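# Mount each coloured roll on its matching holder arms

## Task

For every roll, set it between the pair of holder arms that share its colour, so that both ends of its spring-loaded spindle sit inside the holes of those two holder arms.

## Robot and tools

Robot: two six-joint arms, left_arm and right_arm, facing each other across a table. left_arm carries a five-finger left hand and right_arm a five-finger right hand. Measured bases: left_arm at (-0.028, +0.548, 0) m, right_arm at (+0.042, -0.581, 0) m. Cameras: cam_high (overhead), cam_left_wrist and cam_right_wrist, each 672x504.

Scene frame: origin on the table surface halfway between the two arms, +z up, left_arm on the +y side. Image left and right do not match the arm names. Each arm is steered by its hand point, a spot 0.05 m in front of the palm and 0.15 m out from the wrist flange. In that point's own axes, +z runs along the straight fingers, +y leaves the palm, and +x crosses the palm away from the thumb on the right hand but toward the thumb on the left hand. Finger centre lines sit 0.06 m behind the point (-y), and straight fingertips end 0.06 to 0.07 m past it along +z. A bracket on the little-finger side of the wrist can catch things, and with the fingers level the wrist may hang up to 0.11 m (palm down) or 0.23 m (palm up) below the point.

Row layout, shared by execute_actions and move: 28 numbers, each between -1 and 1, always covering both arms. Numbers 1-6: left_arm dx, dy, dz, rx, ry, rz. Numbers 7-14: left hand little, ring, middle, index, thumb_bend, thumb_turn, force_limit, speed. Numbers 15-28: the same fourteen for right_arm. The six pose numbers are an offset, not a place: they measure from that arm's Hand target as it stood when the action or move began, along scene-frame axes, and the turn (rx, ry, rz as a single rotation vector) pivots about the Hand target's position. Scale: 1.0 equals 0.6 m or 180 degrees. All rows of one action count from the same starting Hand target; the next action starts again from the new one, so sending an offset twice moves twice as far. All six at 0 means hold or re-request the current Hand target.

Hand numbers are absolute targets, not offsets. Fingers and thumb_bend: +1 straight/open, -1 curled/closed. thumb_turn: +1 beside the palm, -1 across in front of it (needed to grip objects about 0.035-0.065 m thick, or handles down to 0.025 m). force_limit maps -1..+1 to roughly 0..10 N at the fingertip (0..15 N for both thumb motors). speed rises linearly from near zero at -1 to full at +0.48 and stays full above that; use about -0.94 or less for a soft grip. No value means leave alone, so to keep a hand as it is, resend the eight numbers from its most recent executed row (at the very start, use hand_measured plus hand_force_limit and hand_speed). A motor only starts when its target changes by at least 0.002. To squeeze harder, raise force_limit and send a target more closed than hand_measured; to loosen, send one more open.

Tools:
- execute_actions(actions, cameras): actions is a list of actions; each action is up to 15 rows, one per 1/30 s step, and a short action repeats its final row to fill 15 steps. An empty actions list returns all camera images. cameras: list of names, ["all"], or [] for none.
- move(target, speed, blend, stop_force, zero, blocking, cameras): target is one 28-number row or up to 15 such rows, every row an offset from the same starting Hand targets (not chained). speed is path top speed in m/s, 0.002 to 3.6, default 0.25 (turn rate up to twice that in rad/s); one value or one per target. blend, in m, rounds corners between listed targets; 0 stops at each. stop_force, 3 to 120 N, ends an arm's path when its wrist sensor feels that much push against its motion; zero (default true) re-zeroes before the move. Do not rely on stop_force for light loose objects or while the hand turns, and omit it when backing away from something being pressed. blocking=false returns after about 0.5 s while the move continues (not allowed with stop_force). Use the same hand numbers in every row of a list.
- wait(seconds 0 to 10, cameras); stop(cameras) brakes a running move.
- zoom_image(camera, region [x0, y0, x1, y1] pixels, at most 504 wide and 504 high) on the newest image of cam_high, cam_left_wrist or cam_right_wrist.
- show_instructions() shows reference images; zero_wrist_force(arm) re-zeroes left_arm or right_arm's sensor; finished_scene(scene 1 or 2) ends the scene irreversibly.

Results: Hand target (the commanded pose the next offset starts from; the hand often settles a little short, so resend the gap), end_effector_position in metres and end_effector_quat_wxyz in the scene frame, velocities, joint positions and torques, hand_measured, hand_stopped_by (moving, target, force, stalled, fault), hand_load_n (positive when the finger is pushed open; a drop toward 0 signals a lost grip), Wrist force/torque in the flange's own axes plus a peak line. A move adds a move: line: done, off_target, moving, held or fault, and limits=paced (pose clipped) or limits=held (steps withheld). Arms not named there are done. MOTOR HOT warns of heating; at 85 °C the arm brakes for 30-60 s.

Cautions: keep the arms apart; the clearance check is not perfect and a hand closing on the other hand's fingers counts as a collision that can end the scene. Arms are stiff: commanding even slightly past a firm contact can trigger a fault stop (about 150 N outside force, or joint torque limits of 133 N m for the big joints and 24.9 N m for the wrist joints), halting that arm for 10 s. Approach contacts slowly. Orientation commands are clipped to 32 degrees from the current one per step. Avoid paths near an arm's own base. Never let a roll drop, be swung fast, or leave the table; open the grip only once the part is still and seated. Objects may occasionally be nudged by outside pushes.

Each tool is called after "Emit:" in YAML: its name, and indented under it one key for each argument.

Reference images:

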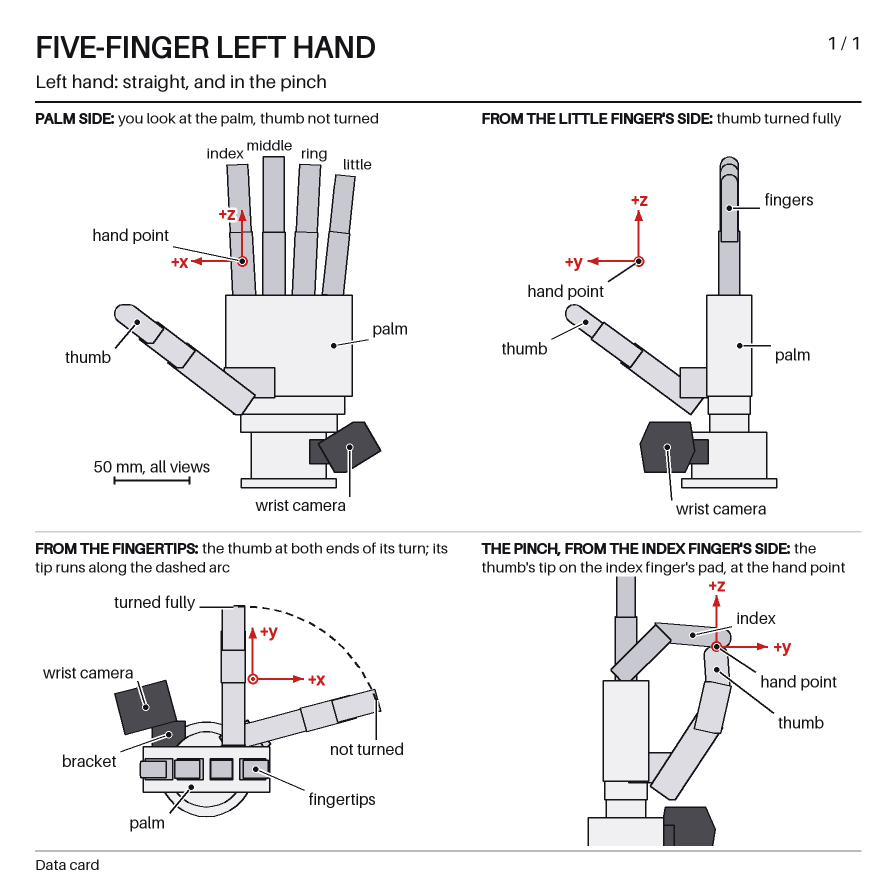

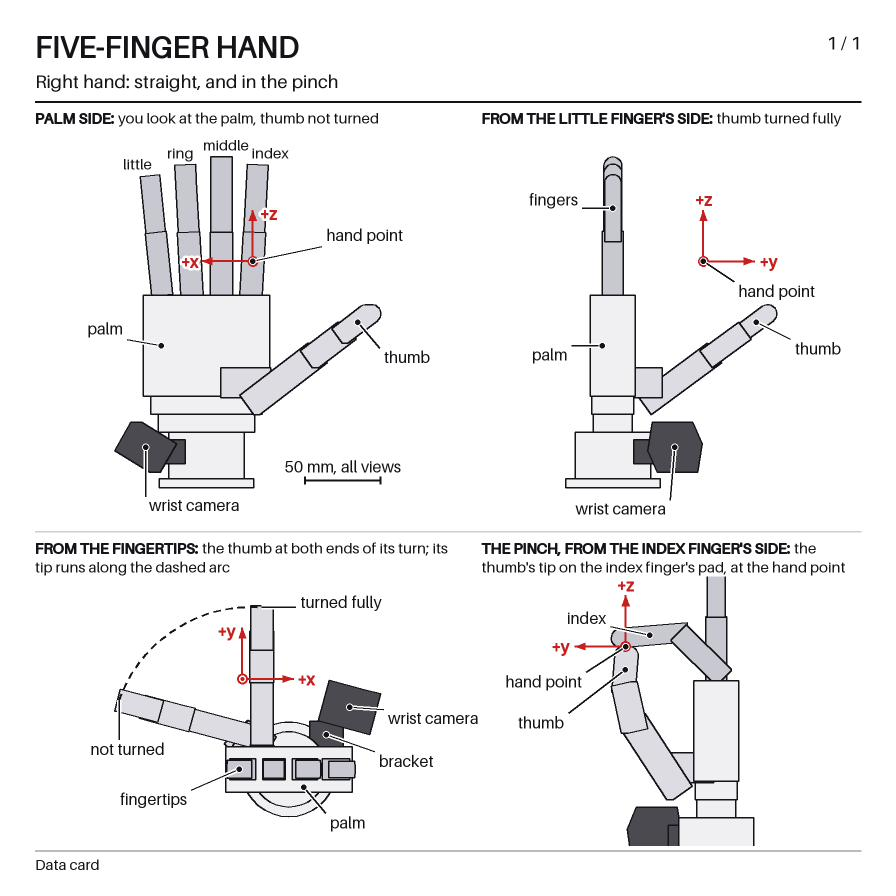

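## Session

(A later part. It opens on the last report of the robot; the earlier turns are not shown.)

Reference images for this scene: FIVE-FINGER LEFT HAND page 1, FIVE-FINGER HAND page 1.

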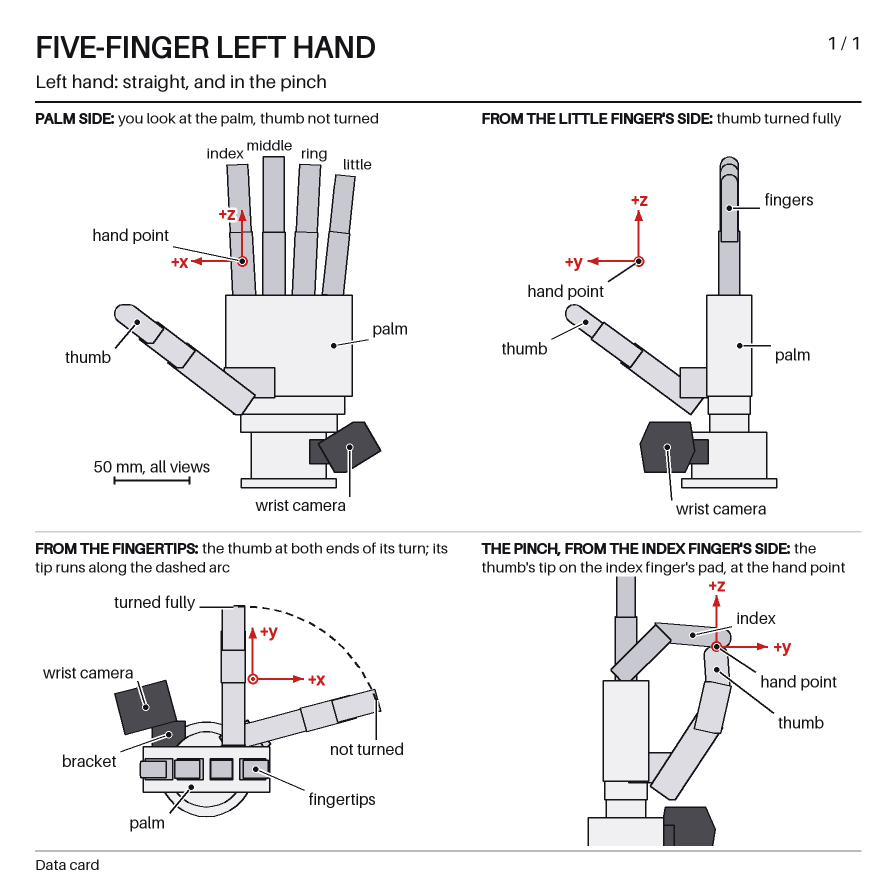

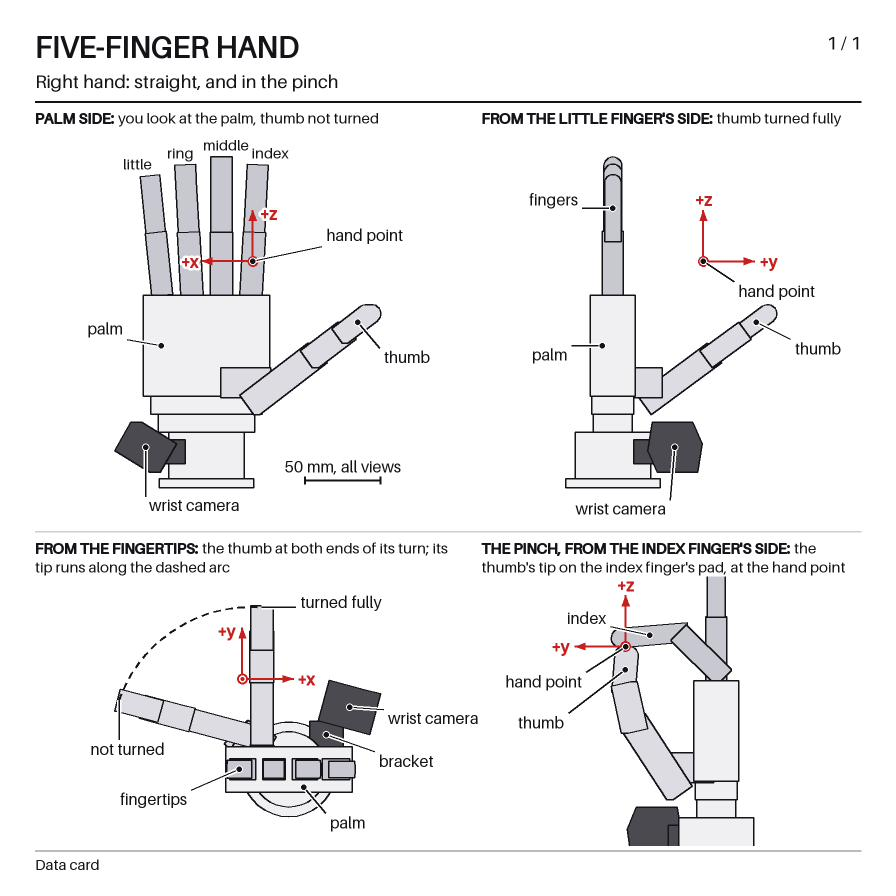

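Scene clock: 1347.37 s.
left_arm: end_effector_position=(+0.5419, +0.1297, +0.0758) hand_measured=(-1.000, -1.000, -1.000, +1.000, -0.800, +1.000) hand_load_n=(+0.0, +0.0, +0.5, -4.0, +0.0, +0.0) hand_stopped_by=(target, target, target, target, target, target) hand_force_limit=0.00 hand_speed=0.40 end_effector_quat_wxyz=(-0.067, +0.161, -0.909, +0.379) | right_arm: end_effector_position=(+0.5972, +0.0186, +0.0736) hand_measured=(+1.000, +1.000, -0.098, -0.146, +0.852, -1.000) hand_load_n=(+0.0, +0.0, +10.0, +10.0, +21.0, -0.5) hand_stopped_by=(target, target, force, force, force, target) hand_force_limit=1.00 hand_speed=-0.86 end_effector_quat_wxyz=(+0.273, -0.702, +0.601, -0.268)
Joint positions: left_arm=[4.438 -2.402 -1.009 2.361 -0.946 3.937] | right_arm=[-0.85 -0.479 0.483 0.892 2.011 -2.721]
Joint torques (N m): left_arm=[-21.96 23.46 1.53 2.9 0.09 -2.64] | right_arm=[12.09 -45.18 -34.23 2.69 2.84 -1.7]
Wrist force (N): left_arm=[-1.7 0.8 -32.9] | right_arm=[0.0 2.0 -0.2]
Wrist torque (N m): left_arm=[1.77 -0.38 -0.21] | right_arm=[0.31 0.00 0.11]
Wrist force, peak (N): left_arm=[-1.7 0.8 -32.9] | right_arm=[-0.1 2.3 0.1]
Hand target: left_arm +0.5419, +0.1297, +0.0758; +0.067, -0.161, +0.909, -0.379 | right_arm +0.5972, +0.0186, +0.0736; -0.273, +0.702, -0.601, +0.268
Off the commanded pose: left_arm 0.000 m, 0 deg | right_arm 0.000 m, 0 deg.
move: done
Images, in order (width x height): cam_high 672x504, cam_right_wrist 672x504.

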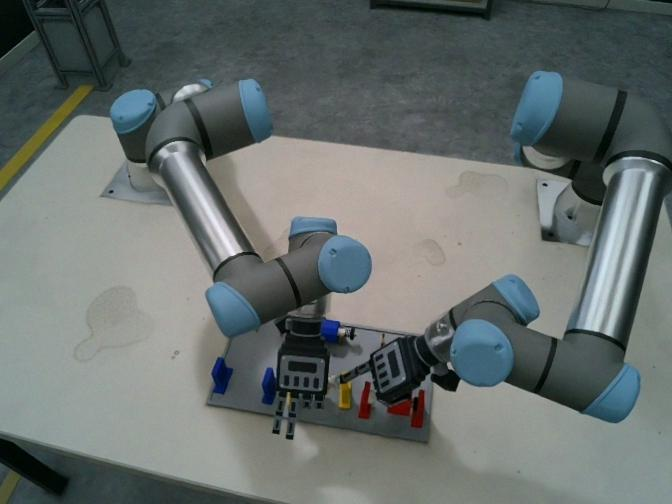

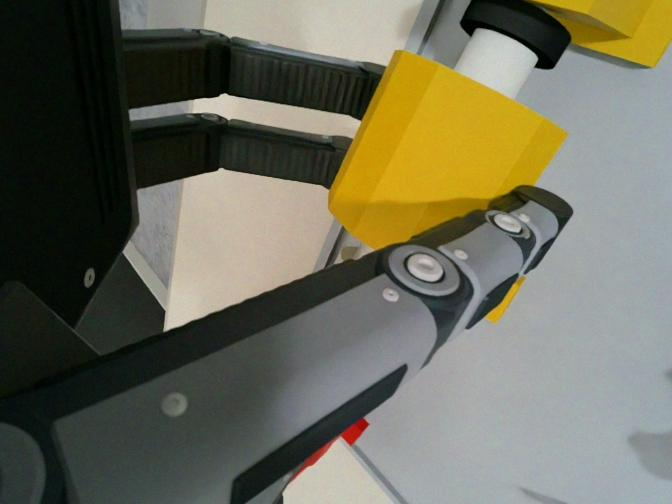

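Emit:
move:
  target: [0,0.0005,0.0025,0,0,0,-1,-1,-1,1,-0.8,1,0,0.4,0,0,0,0,0,0,1,1,-0.78,-0.72,-0.38,-1,1.0,-0.86]
  speed: 0.02
  cameras: []

Scene clock: 1348.40 s.
left_arm: end_effector_position=(+0.5419, +0.1299, +0.0772) hand_measured=(-1.000, -1.000, -1.000, +1.000, -0.800, +1.000) hand_load_n=(+0.0, +0.0, +0.5, -8.0, +0.0, +0.0) hand_stopped_by=(target, target, target, target, target, target) hand_force_limit=0.00 hand_speed=0.40 end_effector_quat_wxyz=(-0.067, +0.161, -0.909, +0.379) | right_arm: end_effector_position=(+0.5972, +0.0186, +0.0736) hand_measured=(+1.000, +1.000, -0.098, -0.146, +0.852, -1.000) hand_load_n=(+0.0, +0.0, +10.0, +10.0, +21.0, -0.5) hand_stopped_by=(target, target, force, force, force, target) hand_force_limit=1.00 hand_speed=-0.86 end_effector_quat_wxyz=(+0.273, -0.702, +0.601, -0.268)
Joint positions: left_arm=[4.438 -2.401 -1.008 2.358 -0.946 3.938] | right_arm=[-0.85 -0.478 0.482 0.893 2.011 -2.721]
Joint torques (N m): left_arm=[6.87 58.76 32.42 -2.62 3.32 2.05] | right_arm=[13.05 -47.51 -33.3 2.7 2.71 -1.1]
Wrist force (N): left_arm=[-0.9 5.1 -9.4] | right_arm=[-0.1 1.9 0.1]
Wrist torque (N m): left_arm=[0.24 -0.33 -0.22] | right_arm=[0.27 0.00 0.11]
Wrist force, peak (N): left_arm=[-2.2 0.6 -33.7] | right_arm=[0.0 2.3 0.0]
Hand target: left_arm +0.5419, +0.1300, +0.0773; +0.067, -0.161, +0.909, -0.379 | right_arm +0.5972, +0.0186, +0.0736; -0.273, +0.702, -0.601, +0.268
Off the commanded pose: left_arm 0.000 m, 0 deg | right_arm 0.000 m, 0 deg.
move: done
No camera images: "cameras" was empty.

Emit:
move:
  target: [0,0.0017,0.0003,0,0,0,-1,-1,-1,1,-0.8,1,0,0.4,0,0,0,0,0,0,1,1,-0.78,-0.72,-0.38,-1,1.0,-0.86]
  speed: 0.01
  cameras: []

Scene clock: 1349.30 s.
left_arm: end_effector_position=(+0.5419, +0.1310, +0.0775) hand_measured=(-1.000, -1.000, -1.000, +1.000, -0.800, +1.000) hand_load_n=(+0.0, +0.0, +0.0, -7.5, +0.5, +0.0) hand_stopped_by=(target, target, target, target, target, target) hand_force_limit=0.00 hand_speed=0.40 end_effector_quat_wxyz=(-0.067, +0.161, -0.909, +0.379) | right_arm: end_effector_position=(+0.5972, +0.0186, +0.0736) hand_measured=(+1.000, +1.000, -0.098, -0.146, +0.852, -1.000) hand_load_n=(+0.0, +0.0, +10.5, +10.0, +21.0, -0.5) hand_stopped_by=(target, target, force, force, force, target) hand_force_limit=1.00 hand_speed=-0.86 end_effector_quat_wxyz=(+0.273, -0.702, +0.601, -0.268)
Joint positions: left_arm=[4.44 -2.4 -1.01 2.358 -0.945 3.94] | right_arm=[-0.85 -0.478 0.482 0.893 2.011 -2.721]
Joint torques (N m): left_arm=[6.05 57.33 6.08 -2.54 3.25 2.23] | right_arm=[12.73 -45.05 -34.42 2.48 2.66 -0.22]
Wrist force (N): left_arm=[-0.9 4.8 -8.8] | right_arm=[0.1 1.9 0.2]
Wrist torque (N m): left_arm=[0.22 -0.30 -0.23] | right_arm=[0.28 -0.03 0.12]
Wrist force, peak (N): left_arm=[-1.1 5.1 -9.4] | right_arm=[0.2 2.1 0.0]
Hand target: left_arm +0.5419, +0.1310, +0.0775; +0.067, -0.161, +0.909, -0.379 | right_arm +0.5972, +0.0186, +0.0736; -0.273, +0.702, -0.601, +0.268
Off the commanded pose: left_arm 0.000 m, 0 deg | right_arm 0.000 m, 0 deg.
move: done
No camera images: "cameras" was empty.

Emit:
move:
  target: [0,0.0017,0.0002,0,0,0,-1,-1,-1,1,-0.8,1,0,0.4,0,0,0,0,0,0,1,1,-0.78,-0.72,-0.38,-1,1.0,-0.86]
  speed: 0.01
  cameras: []

Scene clock: 1350.20 s.
left_arm: end_effector_position=(+0.5419, +0.1320, +0.0776) hand_measured=(-1.000, -1.000, -1.000, +1.000, -0.800, +1.000) hand_load_n=(+0.0, +0.0, +0.0, -7.5, +0.0, +0.0) hand_stopped_by=(target, target, target, target, target, target) hand_force_limit=0.00 hand_speed=0.40 end_effector_quat_wxyz=(-0.067, +0.161, -0.909, +0.379) | right_arm: end_effector_position=(+0.5972, +0.0186, +0.0736) hand_measured=(+1.000, +1.000, -0.098, -0.146, +0.852, -1.000) hand_load_n=(+0.0, +0.0, +10.5, +10.0, +21.0, -0.5) hand_stopped_by=(target, target, force, force, force, target) hand_force_limit=1.00 hand_speed=-0.86 end_effector_quat_wxyz=(+0.273, -0.702, +0.601, -0.268)
Joint positions: left_arm=[4.442 -2.399 -1.012 2.357 -0.944 3.941] | right_arm=[-0.85 -0.478 0.482 0.893 2.011 -2.721]
Joint torques (N m): left_arm=[6.73 57.5 5.7 -2.69 3.38 2.28] | right_arm=[13.11 -46.76 -33.76 2.76 2.81 0.39]
Wrist force (N): left_arm=[-1.0 4.6 -8.6] | right_arm=[0.3 1.7 0.1]
Wrist torque (N m): left_arm=[0.23 -0.27 -0.24] | right_arm=[0.25 -0.05 0.12]
Wrist force, peak (N): left_arm=[-1.1 4.8 -9.1] | right_arm=[0.2 2.3 0.1]
Hand target: left_arm +0.5419, +0.1320, +0.0776; +0.067, -0.161, +0.909, -0.379 | right_arm +0.5972, +0.0186, +0.0736; -0.273, +0.702, -0.601, +0.268
Off the commanded pose: left_arm 0.000 m, 0 deg | right_arm 0.000 m, 0 deg.
move: done
No camera images: "cameras" was empty.

Emit:
wait:
  seconds: 0.1
  cameras: ["cam_high", "cam_left_wrist"]

Emit:
zoom_image:
  camera: "cam_high"
  region: [316, 360, 366, 400]

Emit:
zoom_image:
  camera: "cam_left_wrist"
  region: [380, 60, 520, 165]

Scene clock: 1350.50 s.
left_arm: end_effector_position=(+0.5419, +0.1320, +0.0776) hand_measured=(-1.000, -1.000, -1.000, +1.000, -0.800, +1.000) hand_load_n=(+0.0, +0.0, +0.0, -7.5, +0.0, +0.0) hand_stopped_by=(target, target, target, target, target, target) hand_force_limit=0.00 hand_speed=0.40 end_effector_quat_wxyz=(-0.067, +0.161, -0.909, +0.379) | right_arm: end_effector_position=(+0.5972, +0.0186, +0.0736) hand_measured=(+1.000, +1.000, -0.098, -0.146, +0.852, -1.000) hand_load_n=(+0.0, +0.0, +10.5, +10.0, +21.5, -0.5) hand_stopped_by=(target, target, force, force, force, target) hand_force_limit=1.00 hand_speed=-0.86 end_effector_quat_wxyz=(+0.273, -0.702, +0.601, -0.268)
Joint positions: left_arm=[4.442 -2.398 -1.012 2.357 -0.944 3.941] | right_arm=[-0.85 -0.478 0.482 0.893 2.011 -2.721]
Joint torques (N m): left_arm=[7.51 58.7 7.12 -2.6 3.31 2.32] | right_arm=[12.93 -46.91 -34.06 2.22 3.14 0.25]
Wrist force (N): left_arm=[-0.8 4.4 -8.8] | right_arm=[-0.1 1.7 -0.1]
Wrist torque (N m): left_arm=[0.21 -0.31 -0.22] | right_arm=[0.26 0.02 0.10]
Wrist force, peak (N): left_arm=[-1.0 4.6 -8.6] | right_arm=[-0.1 2.1 -0.2]
Hand target: left_arm +0.5419, +0.1320, +0.0776; +0.067, -0.161, +0.909, -0.379 | right_arm +0.5972, +0.0186, +0.0736; -0.273, +0.702, -0.601, +0.268
Off the commanded pose: left_arm 0.000 m, 0 deg | right_arm 0.000 m, 0 deg.
wait: 0.10 s; at rest from the start
Images, in order (width x height): cam_high 672x504, cam_left_wrist 672x504.

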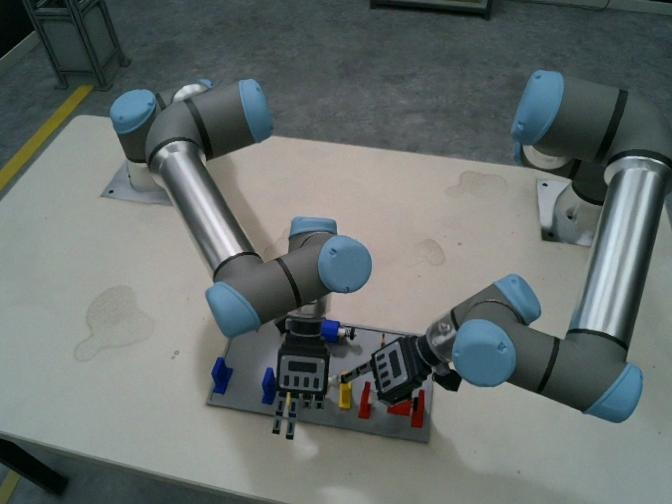

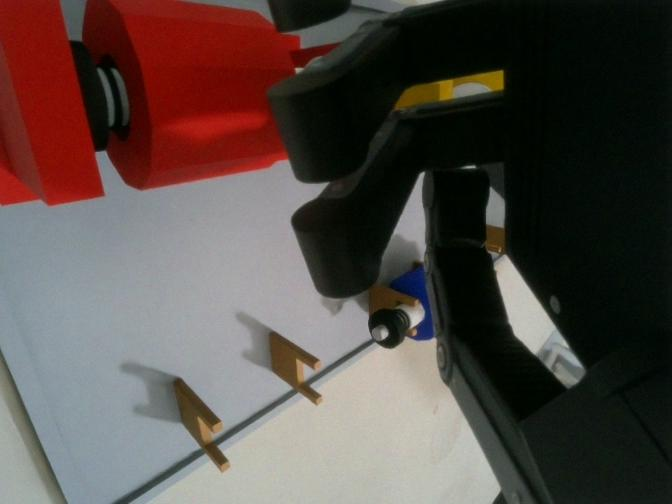

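Scaled by 10.080 from the camera's 672x504 image, which has a finer 960x720 frame.

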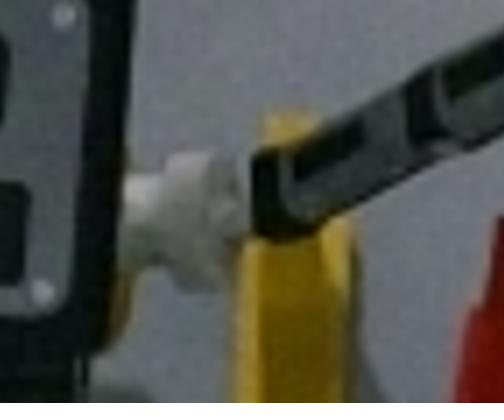

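Scaled by 3.600 from the camera's 672x504 image, which has a finer 960x720 frame.

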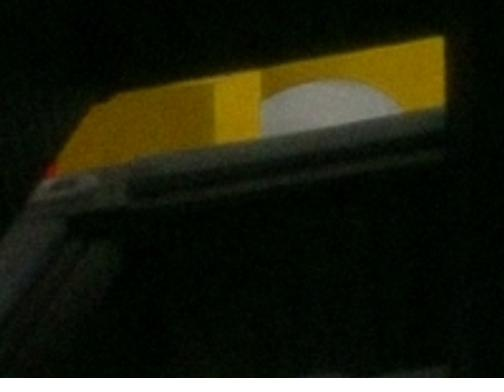

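Emit:
move:
  target: [0,-0.0035,0,0,0,0,-1,-1,-1,1,-0.8,1,0,0.4,0,0,0,0,0,0,1,1,-0.78,-0.72,-0.38,-1,1.0,-0.86]
  speed: 0.01
  cameras: []

Emit:
move:
  target: [0,0,0,0,0,0,-1,-1,-1,1,-0.8,1,0,0.4,-0.0002,0.0011,-0.0026,-0.0096,-0.0013,0,1,1,-0.78,-0.72,-0.38,-1,1.0,-0.86]
  speed: 0.015
  cameras: ["cam_high", "cam_right_wrist"]

Emit:
zoom_image:
  camera: "cam_high"
  region: [316, 360, 366, 400]

Emit:
zoom_image:
  camera: "cam_right_wrist"
  region: [420, 0, 600, 135]

Scene clock: 1352.30 s.
left_arm: end_effector_position=(+0.5419, +0.1300, +0.0776) hand_measured=(-1.000, -1.000, -1.000, +1.000, -0.800, +1.000) hand_load_n=(+0.0, +0.5, +0.0, -8.0, +0.0, +0.0) hand_stopped_by=(target, target, target, target, target, target) hand_force_limit=0.00 hand_speed=0.40 end_effector_quat_wxyz=(-0.067, +0.161, -0.909, +0.379) | right_arm: end_effector_position=(+0.5972, +0.0186, +0.0736) hand_measured=(+1.000, +1.000, -0.098, -0.146, +0.852, -1.000) hand_load_n=(+0.0, +0.0, +10.5, +10.0, +21.0, -0.5) hand_stopped_by=(target, target, force, force, force, target) hand_force_limit=1.00 hand_speed=-0.86 end_effector_quat_wxyz=(+0.273, -0.702, +0.601, -0.268)
Joint positions: left_arm=[4.439 -2.401 -1.008 2.357 -0.946 3.938] | right_arm=[-0.85 -0.478 0.482 0.893 2.011 -2.721]
Joint torques (N m): left_arm=[-17.18 37.04 33.89 -2.59 0.77 -2.68] | right_arm=[11.03 -47.6 -34.5 2.48 2.78 0.62]
Wrist force (N): left_arm=[-1.1 5.1 -9.0] | right_arm=[-0.2 1.8 -0.2]
Wrist torque (N m): left_arm=[0.24 -0.29 -0.09] | right_arm=[0.29 0.03 0.09]
Wrist force, peak (N): left_arm=[-1.1 5.1 -9.2] | right_arm=[-0.3 2.2 0.2]
Hand target: left_arm +0.5419, +0.1299, +0.0776; +0.067, -0.161, +0.909, -0.379 | right_arm +0.5972, +0.0186, +0.0736; -0.273, +0.702, -0.601, +0.268
Off the commanded pose: left_arm 0.000 m, 0 deg | right_arm 0.000 m, 0 deg.
move: done
No camera images: "cameras" was empty.

Scene clock: 1353.73 s.
left_arm: end_effector_position=(+0.5419, +0.1299, +0.0776) hand_measured=(-1.000, -1.000, -1.000, +1.000, -0.800, +1.000) hand_load_n=(+0.0, +0.0, +0.5, -10.0, +0.0, +0.0) hand_stopped_by=(target, target, target, target, target, target) hand_force_limit=0.00 hand_speed=0.40 end_effector_quat_wxyz=(-0.067, +0.161, -0.909, +0.379) | right_arm: end_effector_position=(+0.5971, +0.0193, +0.0720) hand_measured=(+1.000, +1.000, -0.098, -0.146, +0.852, -1.000) hand_load_n=(+0.0, +0.0, +10.5, +10.0, +21.0, -1.0) hand_stopped_by=(target, target, force, force, force, target) hand_force_limit=1.00 hand_speed=-0.86 end_effector_quat_wxyz=(+0.264, -0.705, +0.596, -0.279)
Joint positions: left_arm=[4.438 -2.401 -1.008 2.357 -0.946 3.938] | right_arm=[-0.841 -0.446 0.423 0.932 2.036 -2.731]
Joint torques (N m): left_arm=[-14.8 40.83 33.86 -2.24 1.65 -2.85] | right_arm=[12.47 -44.78 -32.81 2.96 2.62 -1.7]
Wrist force (N): left_arm=[-0.8 6.4 -8.2] | right_arm=[0.0 -0.7 -0.8]
Wrist torque (N m): left_arm=[0.15 -0.26 -0.07] | right_arm=[0.13 0.04 0.03]
Wrist force, peak (N): left_arm=[-1.0 5.2 -9.3] | right_arm=[-0.2 2.1 -0.3]
Hand target: left_arm +0.5419, +0.1299, +0.0776; +0.067, -0.161, +0.909, -0.379 | right_arm +0.5971, +0.0193, +0.0720; -0.264, +0.705, -0.596, +0.279
Off the commanded pose: left_arm 0.000 m, 0 deg | right_arm 0.000 m, 0 deg.
move: done
Images, in order (width x height): cam_high 672x504, cam_right_wrist 672x504.

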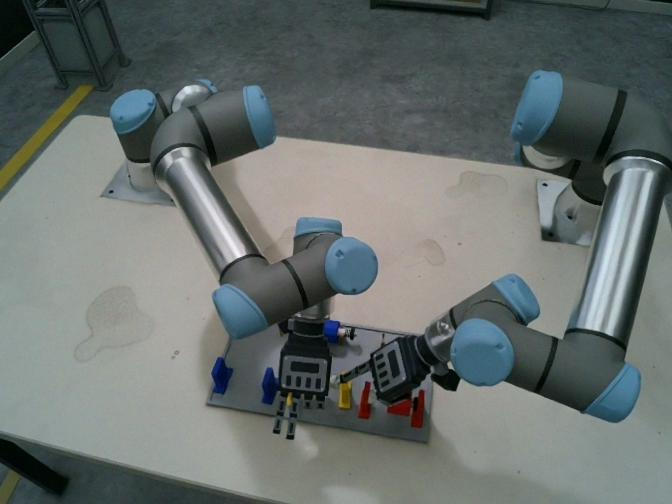

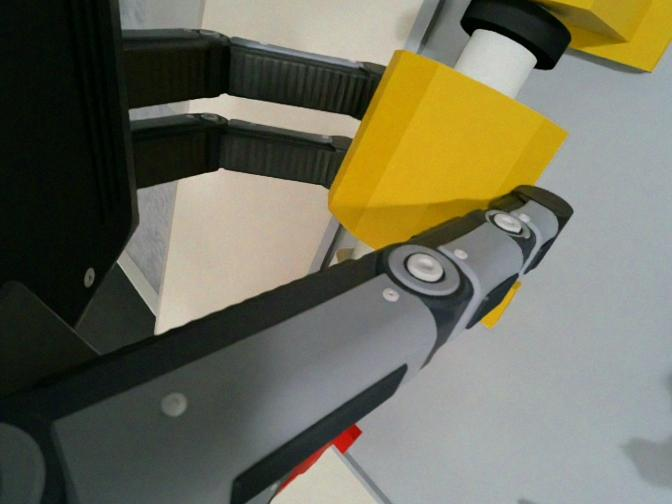

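Scaled by 10.080 from the camera's 672x504 image, which has a finer 960x720 frame.

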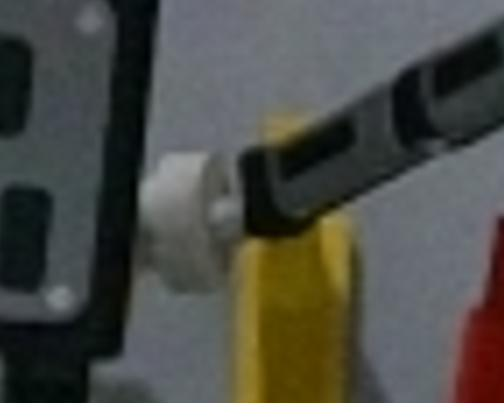

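Scaled by 2.800 from the camera's 672x504 image, which has a finer 960x720 frame.

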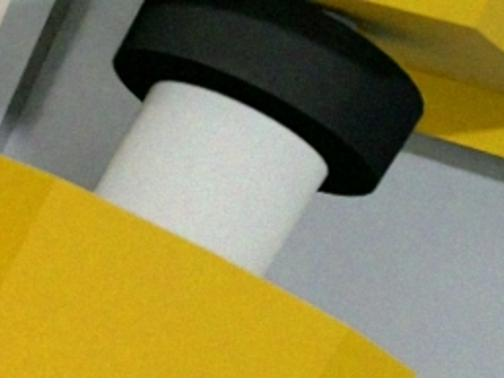

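Emit:
move:
  target: [0,0.0020,0.0002,0,0,0,-1,-1,-1,1,-0.8,1,0,0.4,0,0,0,0,0,0,1,1,-0.78,-0.72,-0.38,-1,1.0,-0.86]
  speed: 0.01
  cameras: []

Emit:
move:
  target: [0,0.0013,0.0002,0,0,0,-1,-1,-1,1,-0.8,1,0,0.4,0,0,0,0,0,0,1,1,-0.78,-0.72,-0.38,-1,1.0,-0.86]
  speed: 0.01
  cameras: ["cam_high"]

Emit:
zoom_image:
  camera: "cam_high"
  region: [316, 360, 366, 400]

Scene clock: 1354.67 s.
left_arm: end_effector_position=(+0.5419, +0.1311, +0.0777) hand_measured=(-1.000, -1.000, -1.000, +1.000, -0.800, +1.000) hand_load_n=(+0.5, +0.0, +0.0, -8.5, +0.0, +0.0) hand_stopped_by=(target, target, target, target, target, target) hand_force_limit=0.00 hand_speed=0.40 end_effector_quat_wxyz=(-0.067, +0.161, -0.909, +0.379) | right_arm: end_effector_position=(+0.5971, +0.0193, +0.0720) hand_measured=(+1.000, +1.000, -0.098, -0.146, +0.852, -1.000) hand_load_n=(+0.0, +0.0, +10.0, +10.0, +21.5, -1.0) hand_stopped_by=(target, target, force, force, force, target) hand_force_limit=1.00 hand_speed=-0.86 end_effector_quat_wxyz=(+0.264, -0.705, +0.596, -0.279)
Joint positions: left_arm=[4.44 -2.399 -1.01 2.357 -0.945 3.94] | right_arm=[-0.841 -0.445 0.422 0.932 2.036 -2.731]
Joint torques (N m): left_arm=[7.4 58.84 6.34 -2.6 3.34 2.34] | right_arm=[11.85 -46.24 -33.93 2.83 2.77 -1.01]
Wrist force (N): left_arm=[-0.7 5.4 -8.1] | right_arm=[0.1 0.3 -0.4]
Wrist torque (N m): left_arm=[0.17 -0.26 -0.23] | right_arm=[0.21 -0.02 0.08]
Wrist force, peak (N): left_arm=[-0.7 6.4 -8.3] | right_arm=[0.4 -0.7 -1.3]
Hand target: left_arm +0.5419, +0.1311, +0.0777; +0.067, -0.161, +0.909, -0.379 | right_arm +0.5971, +0.0193, +0.0720; -0.264, +0.705, -0.596, +0.279
Off the commanded pose: left_arm 0.000 m, 0 deg | right_arm 0.000 m, 0 deg.
move: done
No camera images: "cameras" was empty.

Scene clock: 1355.37 s.
left_arm: end_effector_position=(+0.5419, +0.1319, +0.0778) hand_measured=(-1.000, -1.000, -1.000, +1.000, -0.800, +1.000) hand_load_n=(+0.5, +0.0, +0.0, -8.0, +0.0, +0.0) hand_stopped_by=(target, target, target, target, target, target) hand_force_limit=0.00 hand_speed=0.40 end_effector_quat_wxyz=(-0.067, +0.161, -0.909, +0.379) | right_arm: end_effector_position=(+0.5971, +0.0193, +0.0720) hand_measured=(+1.000, +1.000, -0.098, -0.146, +0.852, -1.000) hand_load_n=(+0.0, +0.0, +10.0, +10.0, +21.0, -1.0) hand_stopped_by=(target, target, force, force, force, target) hand_force_limit=1.00 hand_speed=-0.86 end_effector_quat_wxyz=(+0.264, -0.705, +0.596, -0.279)
Joint positions: left_arm=[4.442 -2.398 -1.011 2.357 -0.944 3.941] | right_arm=[-0.841 -0.445 0.422 0.932 2.036 -2.731]
Joint torques (N m): left_arm=[7.6 57.52 5.84 -2.47 3.17 2.26] | right_arm=[11.7 -46.68 -32.51 2.71 2.71 0.21]
Wrist force (N): left_arm=[-0.4 5.0 -7.6] | right_arm=[0.0 0.1 -0.9]
Wrist torque (N m): left_arm=[0.19 -0.27 -0.22] | right_arm=[0.23 0.01 0.07]
Wrist force, peak (N): left_arm=[-0.6 5.2 -8.1] | right_arm=[-0.1 0.3 -1.1]
Hand target: left_arm +0.5419, +0.1319, +0.0778; +0.067, -0.161, +0.909, -0.379 | right_arm +0.5971, +0.0193, +0.0720; -0.264, +0.705, -0.596, +0.279
Off the commanded pose: left_arm 0.000 m, 0 deg | right_arm 0.000 m, 0 deg.
move: done
Images, in order (width x height): cam_high 672x504.

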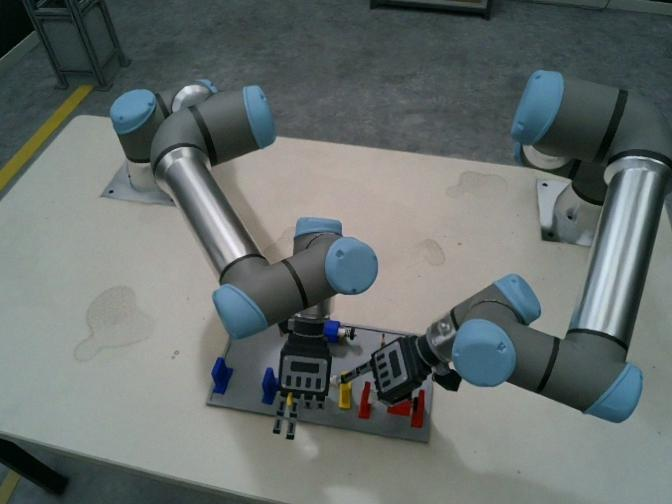

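Scaled by 10.080 from the camera's 672x504 image, which has a finer 960x720 frame.

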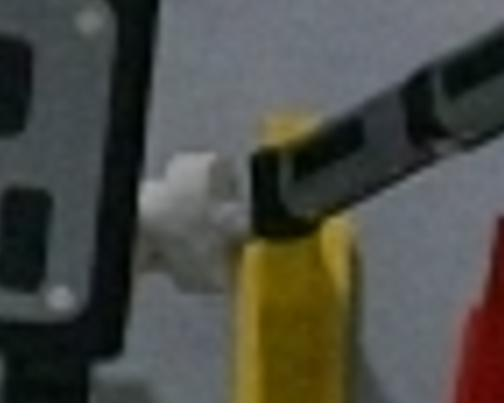

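Emit:
move:
  target: [0,0.0025,0.0003,0,0,0,-1,-1,-1,1,-0.8,1,0,0.4,0,0,0,0,0,0,1,1,-0.78,-0.72,-0.38,-1,1.0,-0.86]
  speed: 0.01
  cameras: []

Emit:
move:
  target: [0,0.0025,0.0003,0,0,0,-1,-1,-1,1,-0.8,1,0,0.4,0,0,0,0,0,0,1,1,-0.78,-0.72,-0.38,-1,1.0,-0.86]
  speed: 0.01
  cameras: ["cam_high", "cam_right_wrist"]

Emit:
zoom_image:
  camera: "cam_high"
  region: [316, 360, 366, 400]

Emit:
zoom_image:
  camera: "cam_right_wrist"
  region: [420, 0, 600, 135]

Scene clock: 1357.17 s.
left_arm: end_effector_position=(+0.5419, +0.1333, +0.0780) hand_measured=(-1.000, -1.000, -1.000, +1.000, -0.800, +1.000) hand_load_n=(+0.0, +0.0, +0.0, -6.0, +0.0, +0.0) hand_stopped_by=(target, target, target, target, target, target) hand_force_limit=0.00 hand_speed=0.40 end_effector_quat_wxyz=(-0.067, +0.161, -0.909, +0.379) | right_arm: end_effector_position=(+0.5971, +0.0193, +0.0720) hand_measured=(+1.000, +1.000, -0.098, -0.146, +0.852, -1.000) hand_load_n=(+0.0, +0.0, +10.0, +10.0, +21.5, -0.5) hand_stopped_by=(target, target, force, force, force, target) hand_force_limit=1.00 hand_speed=-0.86 end_effector_quat_wxyz=(+0.264, -0.705, +0.596, -0.279)
Joint positions: left_arm=[4.444 -2.397 -1.014 2.357 -0.943 3.944] | right_arm=[-0.841 -0.445 0.422 0.932 2.036 -2.731]
Joint torques (N m): left_arm=[7.56 59.08 6.33 -2.54 3.04 2.4] | right_arm=[9.38 -48.46 -30.39 2.62 2.55 0.37]
Wrist force (N): left_arm=[-0.2 3.6 -7.0] | right_arm=[-0.1 -0.6 -1.0]
Wrist torque (N m): left_arm=[0.15 -0.25 -0.19] | right_arm=[0.16 0.02 0.06]
Wrist force, peak (N): left_arm=[-0.4 4.8 -7.7] | right_arm=[-0.1 -0.6 -1.0]
Hand target: left_arm +0.5419, +0.1334, +0.0780; +0.067, -0.161, +0.909, -0.379 | right_arm +0.5971, +0.0193, +0.0720; -0.264, +0.705, -0.596, +0.279
Off the commanded pose: left_arm 0.000 m, 0 deg | right_arm 0.000 m, 0 deg.
move: done
No camera images: "cameras" was empty.

Scene clock: 1357.87 s.
left_arm: end_effector_position=(+0.5419, +0.1348, +0.0782) hand_measured=(-1.000, -1.000, -1.000, +1.000, -0.800, +1.000) hand_load_n=(+0.0, +0.0, +0.5, -4.5, +0.0, +0.0) hand_stopped_by=(target, target, target, target, target, target) hand_force_limit=0.00 hand_speed=0.40 end_effector_quat_wxyz=(-0.067, +0.161, -0.909, +0.379) | right_arm: end_effector_position=(+0.5971, +0.0193, +0.0720) hand_measured=(+1.000, +1.000, -0.098, -0.146, +0.852, -1.000) hand_load_n=(+0.0, +0.0, +10.0, +10.0, +21.0, -0.5) hand_stopped_by=(target, target, force, force, force, target) hand_force_limit=1.00 hand_speed=-0.86 end_effector_quat_wxyz=(+0.264, -0.705, +0.596, -0.279)
Joint positions: left_arm=[4.446 -2.395 -1.017 2.356 -0.942 3.946] | right_arm=[-0.841 -0.445 0.422 0.932 2.036 -2.731]
Joint torques (N m): left_arm=[9.55 57.56 5.94 -2.76 2.75 2.44] | right_arm=[9.12 -48.11 -29.12 2.66 2.51 0.43]
Wrist force (N): left_arm=[0.2 2.5 -6.6] | right_arm=[-0.1 -0.8 -1.1]
Wrist torque (N m): left_arm=[0.16 -0.25 -0.17] | right_arm=[0.17 0.02 0.06]
Wrist force, peak (N): left_arm=[-0.1 3.5 -7.2] | right_arm=[-0.1 -0.7 -1.2]
Hand target: left_arm +0.5419, +0.1349, +0.0782; +0.067, -0.161, +0.909, -0.379 | right_arm +0.5971, +0.0193, +0.0720; -0.264, +0.705, -0.596, +0.279
Off the commanded pose: left_arm 0.000 m, 0 deg | right_arm 0.000 m, 0 deg.
move: done
Images, in order (width x height): cam_high 672x504, cam_right_wrist 672x504.

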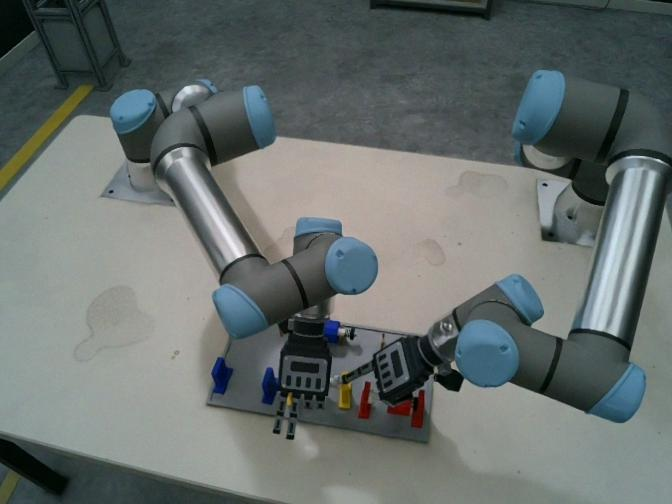

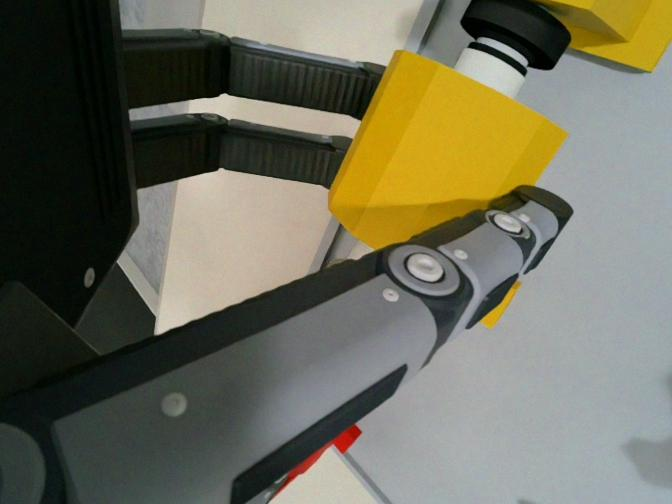

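Scaled by 10.080 from the camera's 672x504 image, which has a finer 960x720 frame.

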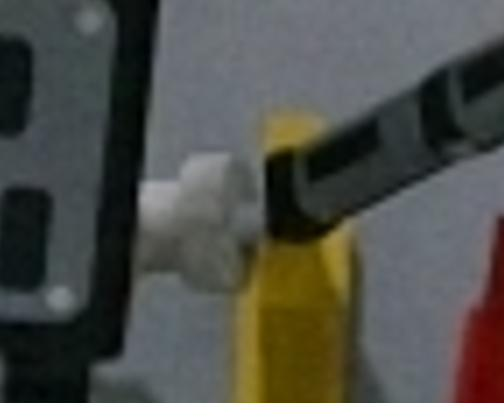

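Scaled by 2.800 from the camera's 672x504 image, which has a finer 960x720 frame.

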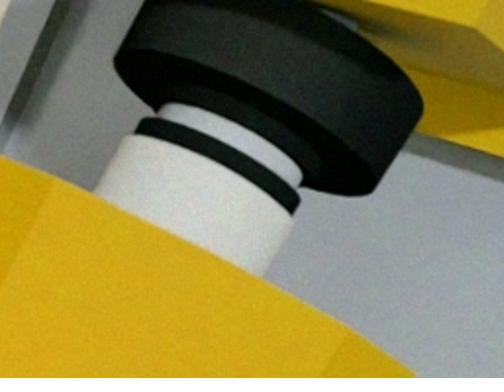

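Emit:
move:
  target: [0,0.0008,0.0042,0,0,0,-1,-1,-1,1,-0.8,1,0,0.4,0,0,0,0,0,0,1,1,-0.78,-0.72,-0.38,-1,1.0,-0.86]
  speed: 0.01
  cameras: ["cam_high"]

Emit:
zoom_image:
  camera: "cam_high"
  region: [316, 360, 366, 400]

Scene clock: 1359.77 s.
left_arm: end_effector_position=(+0.5419, +0.1353, +0.0806) hand_measured=(-1.000, -1.000, -1.000, +1.000, -0.800, +1.000) hand_load_n=(+0.0, +0.0, +0.0, -2.5, +0.0, +0.0) hand_stopped_by=(target, target, target, target, target, target) hand_force_limit=0.00 hand_speed=0.40 end_effector_quat_wxyz=(-0.067, +0.161, -0.909, +0.379) | right_arm: end_effector_position=(+0.5971, +0.0193, +0.0720) hand_measured=(+1.000, +1.000, -0.098, -0.146, +0.852, -1.000) hand_load_n=(-0.5, +0.0, +10.5, +10.0, +21.5, -0.5) hand_stopped_by=(target, target, force, force, force, target) hand_force_limit=1.00 hand_speed=-0.86 end_effector_quat_wxyz=(+0.264, -0.705, +0.596, -0.279)
Joint positions: left_arm=[4.447 -2.393 -1.015 2.352 -0.942 3.947] | right_arm=[-0.841 -0.445 0.422 0.932 2.036 -2.731]
Joint torques (N m): left_arm=[11.12 58.83 32.88 -3.29 2.27 2.26] | right_arm=[4.74 -50.6 -29.66 2.78 2.36 0.41]
Wrist force (N): left_arm=[0.4 0.6 -3.5] | right_arm=[-0.2 -0.4 -0.8]
Wrist torque (N m): left_arm=[0.06 -0.20 -0.16] | right_arm=[0.16 0.02 0.05]
Wrist force, peak (N): left_arm=[-0.2 4.1 -6.6] | right_arm=[0.0 -1.0 -1.3]
Hand target: left_arm +0.5419, +0.1354, +0.0807; +0.067, -0.161, +0.909, -0.379 | right_arm +0.5971, +0.0193, +0.0720; -0.264, +0.705, -0.596, +0.279
Off the commanded pose: left_arm 0.000 m, 0 deg | right_arm 0.000 m, 0 deg.
move: done
Images, in order (width x height): cam_high 672x504.

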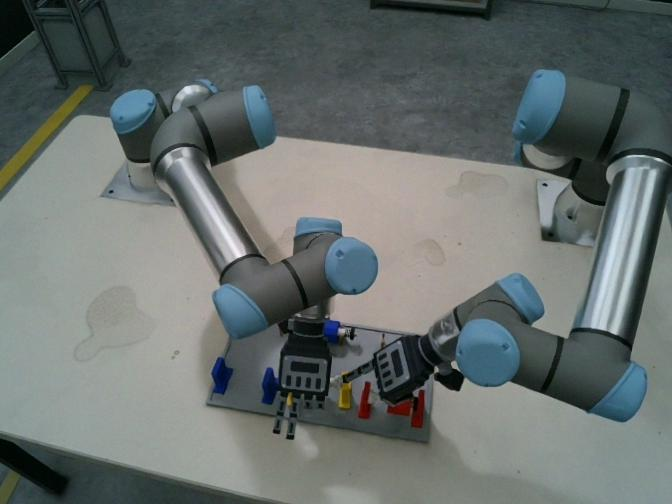

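Scaled by 10.080 from the camera's 672x504 image, which has a finer 960x720 frame.

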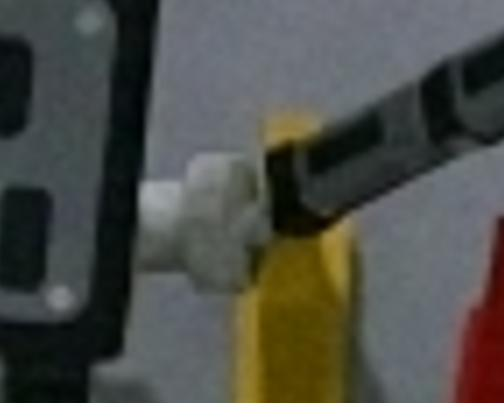

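Emit:
move:
  target: [0.0003,-0.0092,-0.0008,0,0,0,-1,-1,-1,1,-0.8,1,0,0.4,0,0,0,0,0,0,1,1,-0.78,-0.72,-0.38,-1,1.0,-0.86]
  speed: 0.01
  stop_force: 12
  cameras: ["cam_high", "cam_right_wrist"]

Emit:
zoom_image:
  camera: "cam_high"
  region: [316, 360, 366, 400]

Emit:
zoom_image:
  camera: "cam_right_wrist"
  region: [420, 0, 600, 135]

Scene clock: 1361.43 s.
left_arm: end_effector_position=(+0.5421, +0.1299, +0.0802) hand_measured=(-1.000, -1.000, -1.000, +1.000, -0.800, +1.000) hand_load_n=(+0.0, +0.5, +0.5, -2.0, +0.0, +0.0) hand_stopped_by=(target, target, target, target, target, target) hand_force_limit=0.00 hand_speed=0.40 end_effector_quat_wxyz=(-0.067, +0.161, -0.909, +0.379) | right_arm: end_effector_position=(+0.5971, +0.0193, +0.0720) hand_measured=(+1.000, +1.000, -0.098, -0.146, +0.852, -1.000) hand_load_n=(+0.0, +0.0, +10.0, +10.0, +21.5, -1.0) hand_stopped_by=(target, target, force, force, force, target) hand_force_limit=1.00 hand_speed=-0.86 end_effector_quat_wxyz=(+0.264, -0.705, +0.596, -0.279)
Joint positions: left_arm=[4.438 -2.399 -1.003 2.352 -0.946 3.938] | right_arm=[-0.841 -0.445 0.422 0.932 2.036 -2.731]
Joint torques (N m): left_arm=[-15.08 36.06 32.11 -2.24 -0.48 -2.62] | right_arm=[3.68 -49.95 -24.84 1.78 2.25 0.49]
Wrist force (N): left_arm=[-0.2 0.4 -6.7] | right_arm=[-0.1 2.2 0.1]
Wrist torque (N m): left_arm=[0.28 -0.24 -0.04] | right_arm=[0.33 0.01 0.09]
Wrist force, peak (N): left_arm=[-1.1 3.8 -9.3] | right_arm=[-0.1 2.2 0.1]
Hand target: left_arm +0.5421, +0.1299, +0.0802; +0.067, -0.161, +0.909, -0.379 | right_arm +0.5971, +0.0193, +0.0720; -0.264, +0.705, -0.596, +0.279
Off the commanded pose: left_arm 0.000 m, 0 deg | right_arm 0.000 m, 0 deg.
move: done
Images, in order (width x height): cam_high 672x504, cam_right_wrist 672x504.

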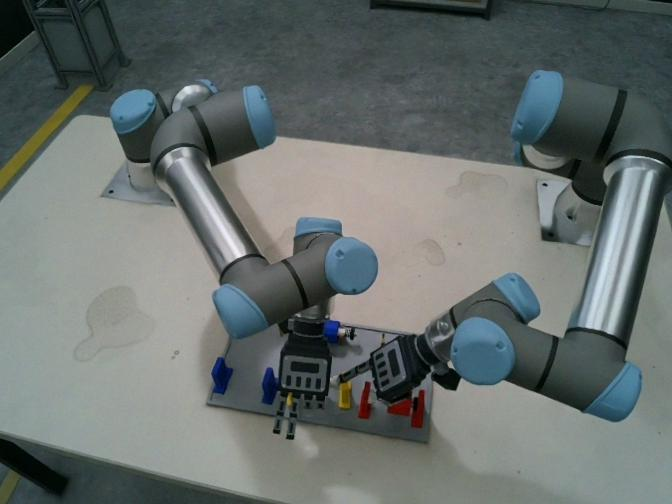

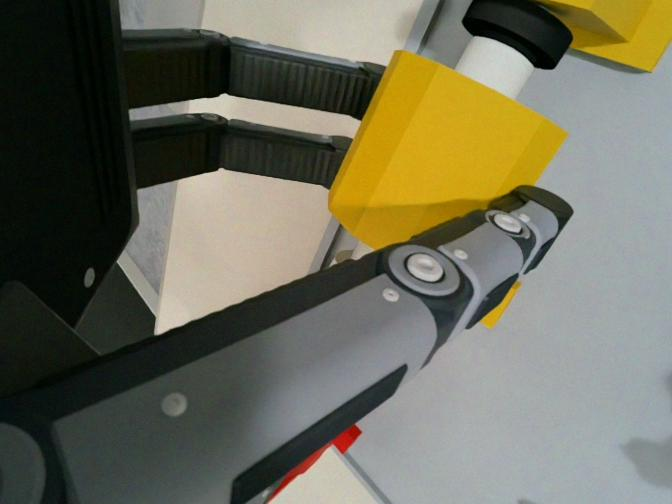

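Scaled by 10.080 from the camera's 672x504 image, which has a finer 960x720 frame.

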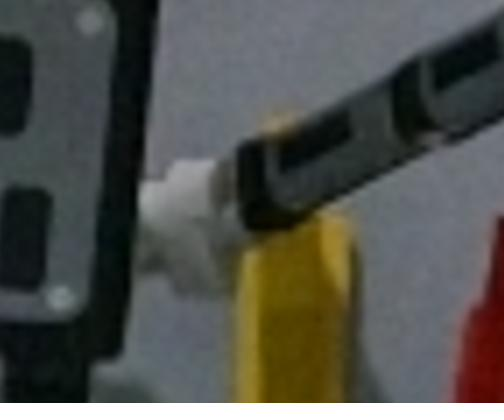

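Scaled by 2.800 from the camera's 672x504 image, which has a finer 960x720 frame.

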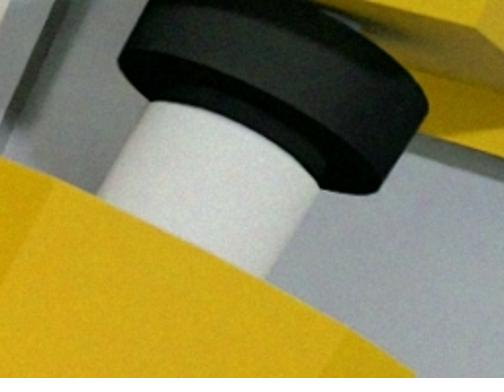

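Emit:
move:
  target: [0,0.0025,0.0006,0,0,0,-1,-1,-1,1,-0.8,1,0,0.4,0,0,0,0,0,0,1,1,-0.78,-0.72,-0.38,-1,1.0,-0.86]
  speed: 0.01
  cameras: ["cam_high", "cam_right_wrist"]

Emit:
zoom_image:
  camera: "cam_high"
  region: [316, 360, 366, 400]

Emit:
zoom_image:
  camera: "cam_right_wrist"
  region: [420, 0, 600, 135]

Scene clock: 1362.50 s.
left_arm: end_effector_position=(+0.5421, +0.1313, +0.0806) hand_measured=(-1.000, -1.000, -1.000, +1.000, -0.800, +1.000) hand_load_n=(+0.0, +0.0, +0.0, +0.0, +0.0, +0.0) hand_stopped_by=(target, target, target, target, target, target) hand_force_limit=0.00 hand_speed=0.40 end_effector_quat_wxyz=(-0.067, +0.161, -0.909, +0.379) | right_arm: end_effector_position=(+0.5971, +0.0193, +0.0720) hand_measured=(+1.000, +1.000, -0.098, -0.146, +0.852, -1.000) hand_load_n=(+0.0, +0.0, +10.0, +10.0, +21.5, -0.5) hand_stopped_by=(target, target, force, force, force, target) hand_force_limit=1.00 hand_speed=-0.86 end_effector_quat_wxyz=(+0.264, -0.705, +0.596, -0.279)
Joint positions: left_arm=[4.441 -2.398 -1.006 2.351 -0.945 3.94] | right_arm=[-0.841 -0.445 0.422 0.932 2.036 -2.731]
Joint torques (N m): left_arm=[11.57 57.81 6.62 -3.62 2.01 2.62] | right_arm=[2.36 -50.59 -25.75 1.12 2.67 0.23]
Wrist force (N): left_arm=[0.5 -1.3 -1.6] | right_arm=[-0.1 1.7 0.2]
Wrist torque (N m): left_arm=[-0.04 -0.19 -0.14] | right_arm=[0.26 0.01 0.05]
Wrist force, peak (N): left_arm=[-0.2 0.3 -6.6] | right_arm=[0.1 2.1 0.2]
Hand target: left_arm +0.5421, +0.1314, +0.0806; +0.067, -0.161, +0.909, -0.379 | right_arm +0.5971, +0.0193, +0.0720; -0.264, +0.705, -0.596, +0.279
Off the commanded pose: left_arm 0.000 m, 0 deg | right_arm 0.000 m, 0 deg.
move: done
Images, in order (width x height): cam_high 672x504, cam_right_wrist 672x504.

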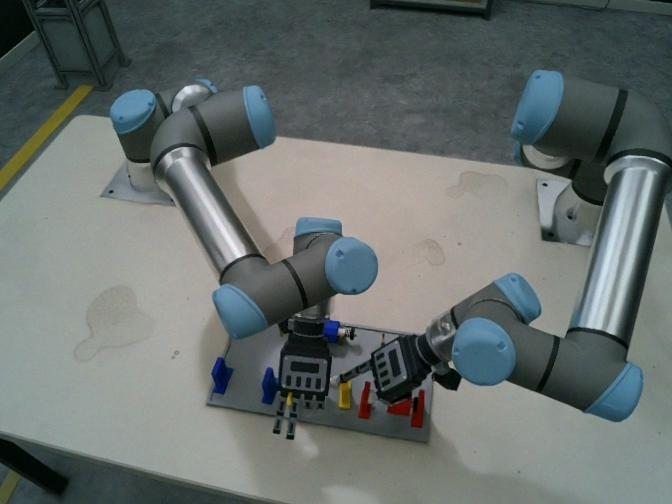

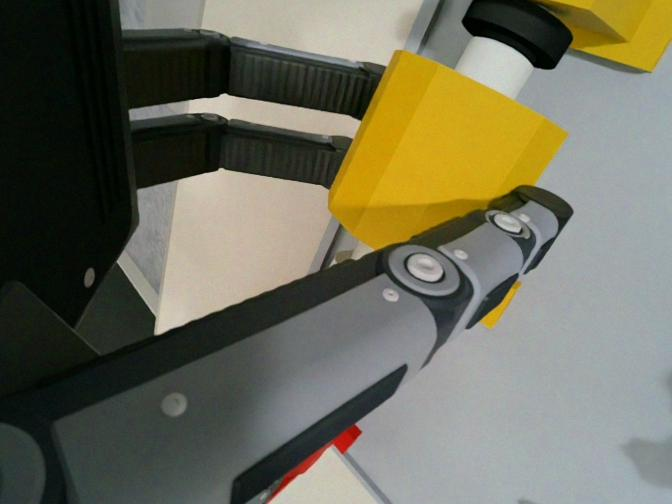

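Scaled by 10.080 from the camera's 672x504 image, which has a finer 960x720 frame.

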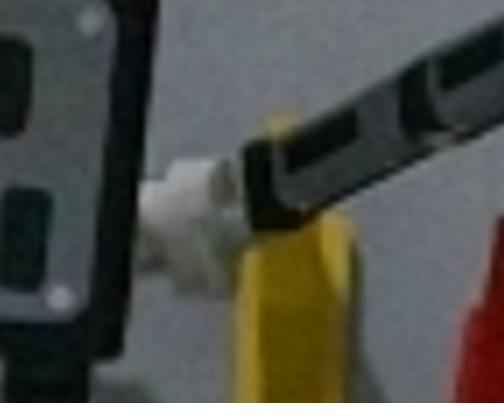

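Scaled by 2.800 from the camera's 672x504 image, which has a finer 960x720 frame.

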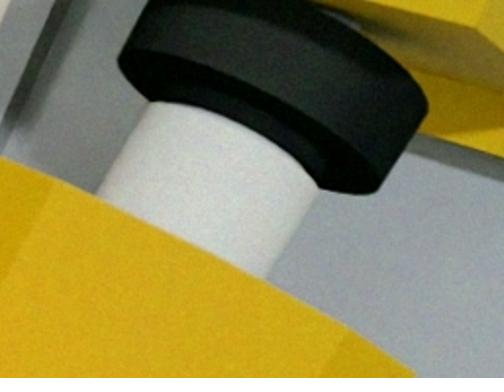

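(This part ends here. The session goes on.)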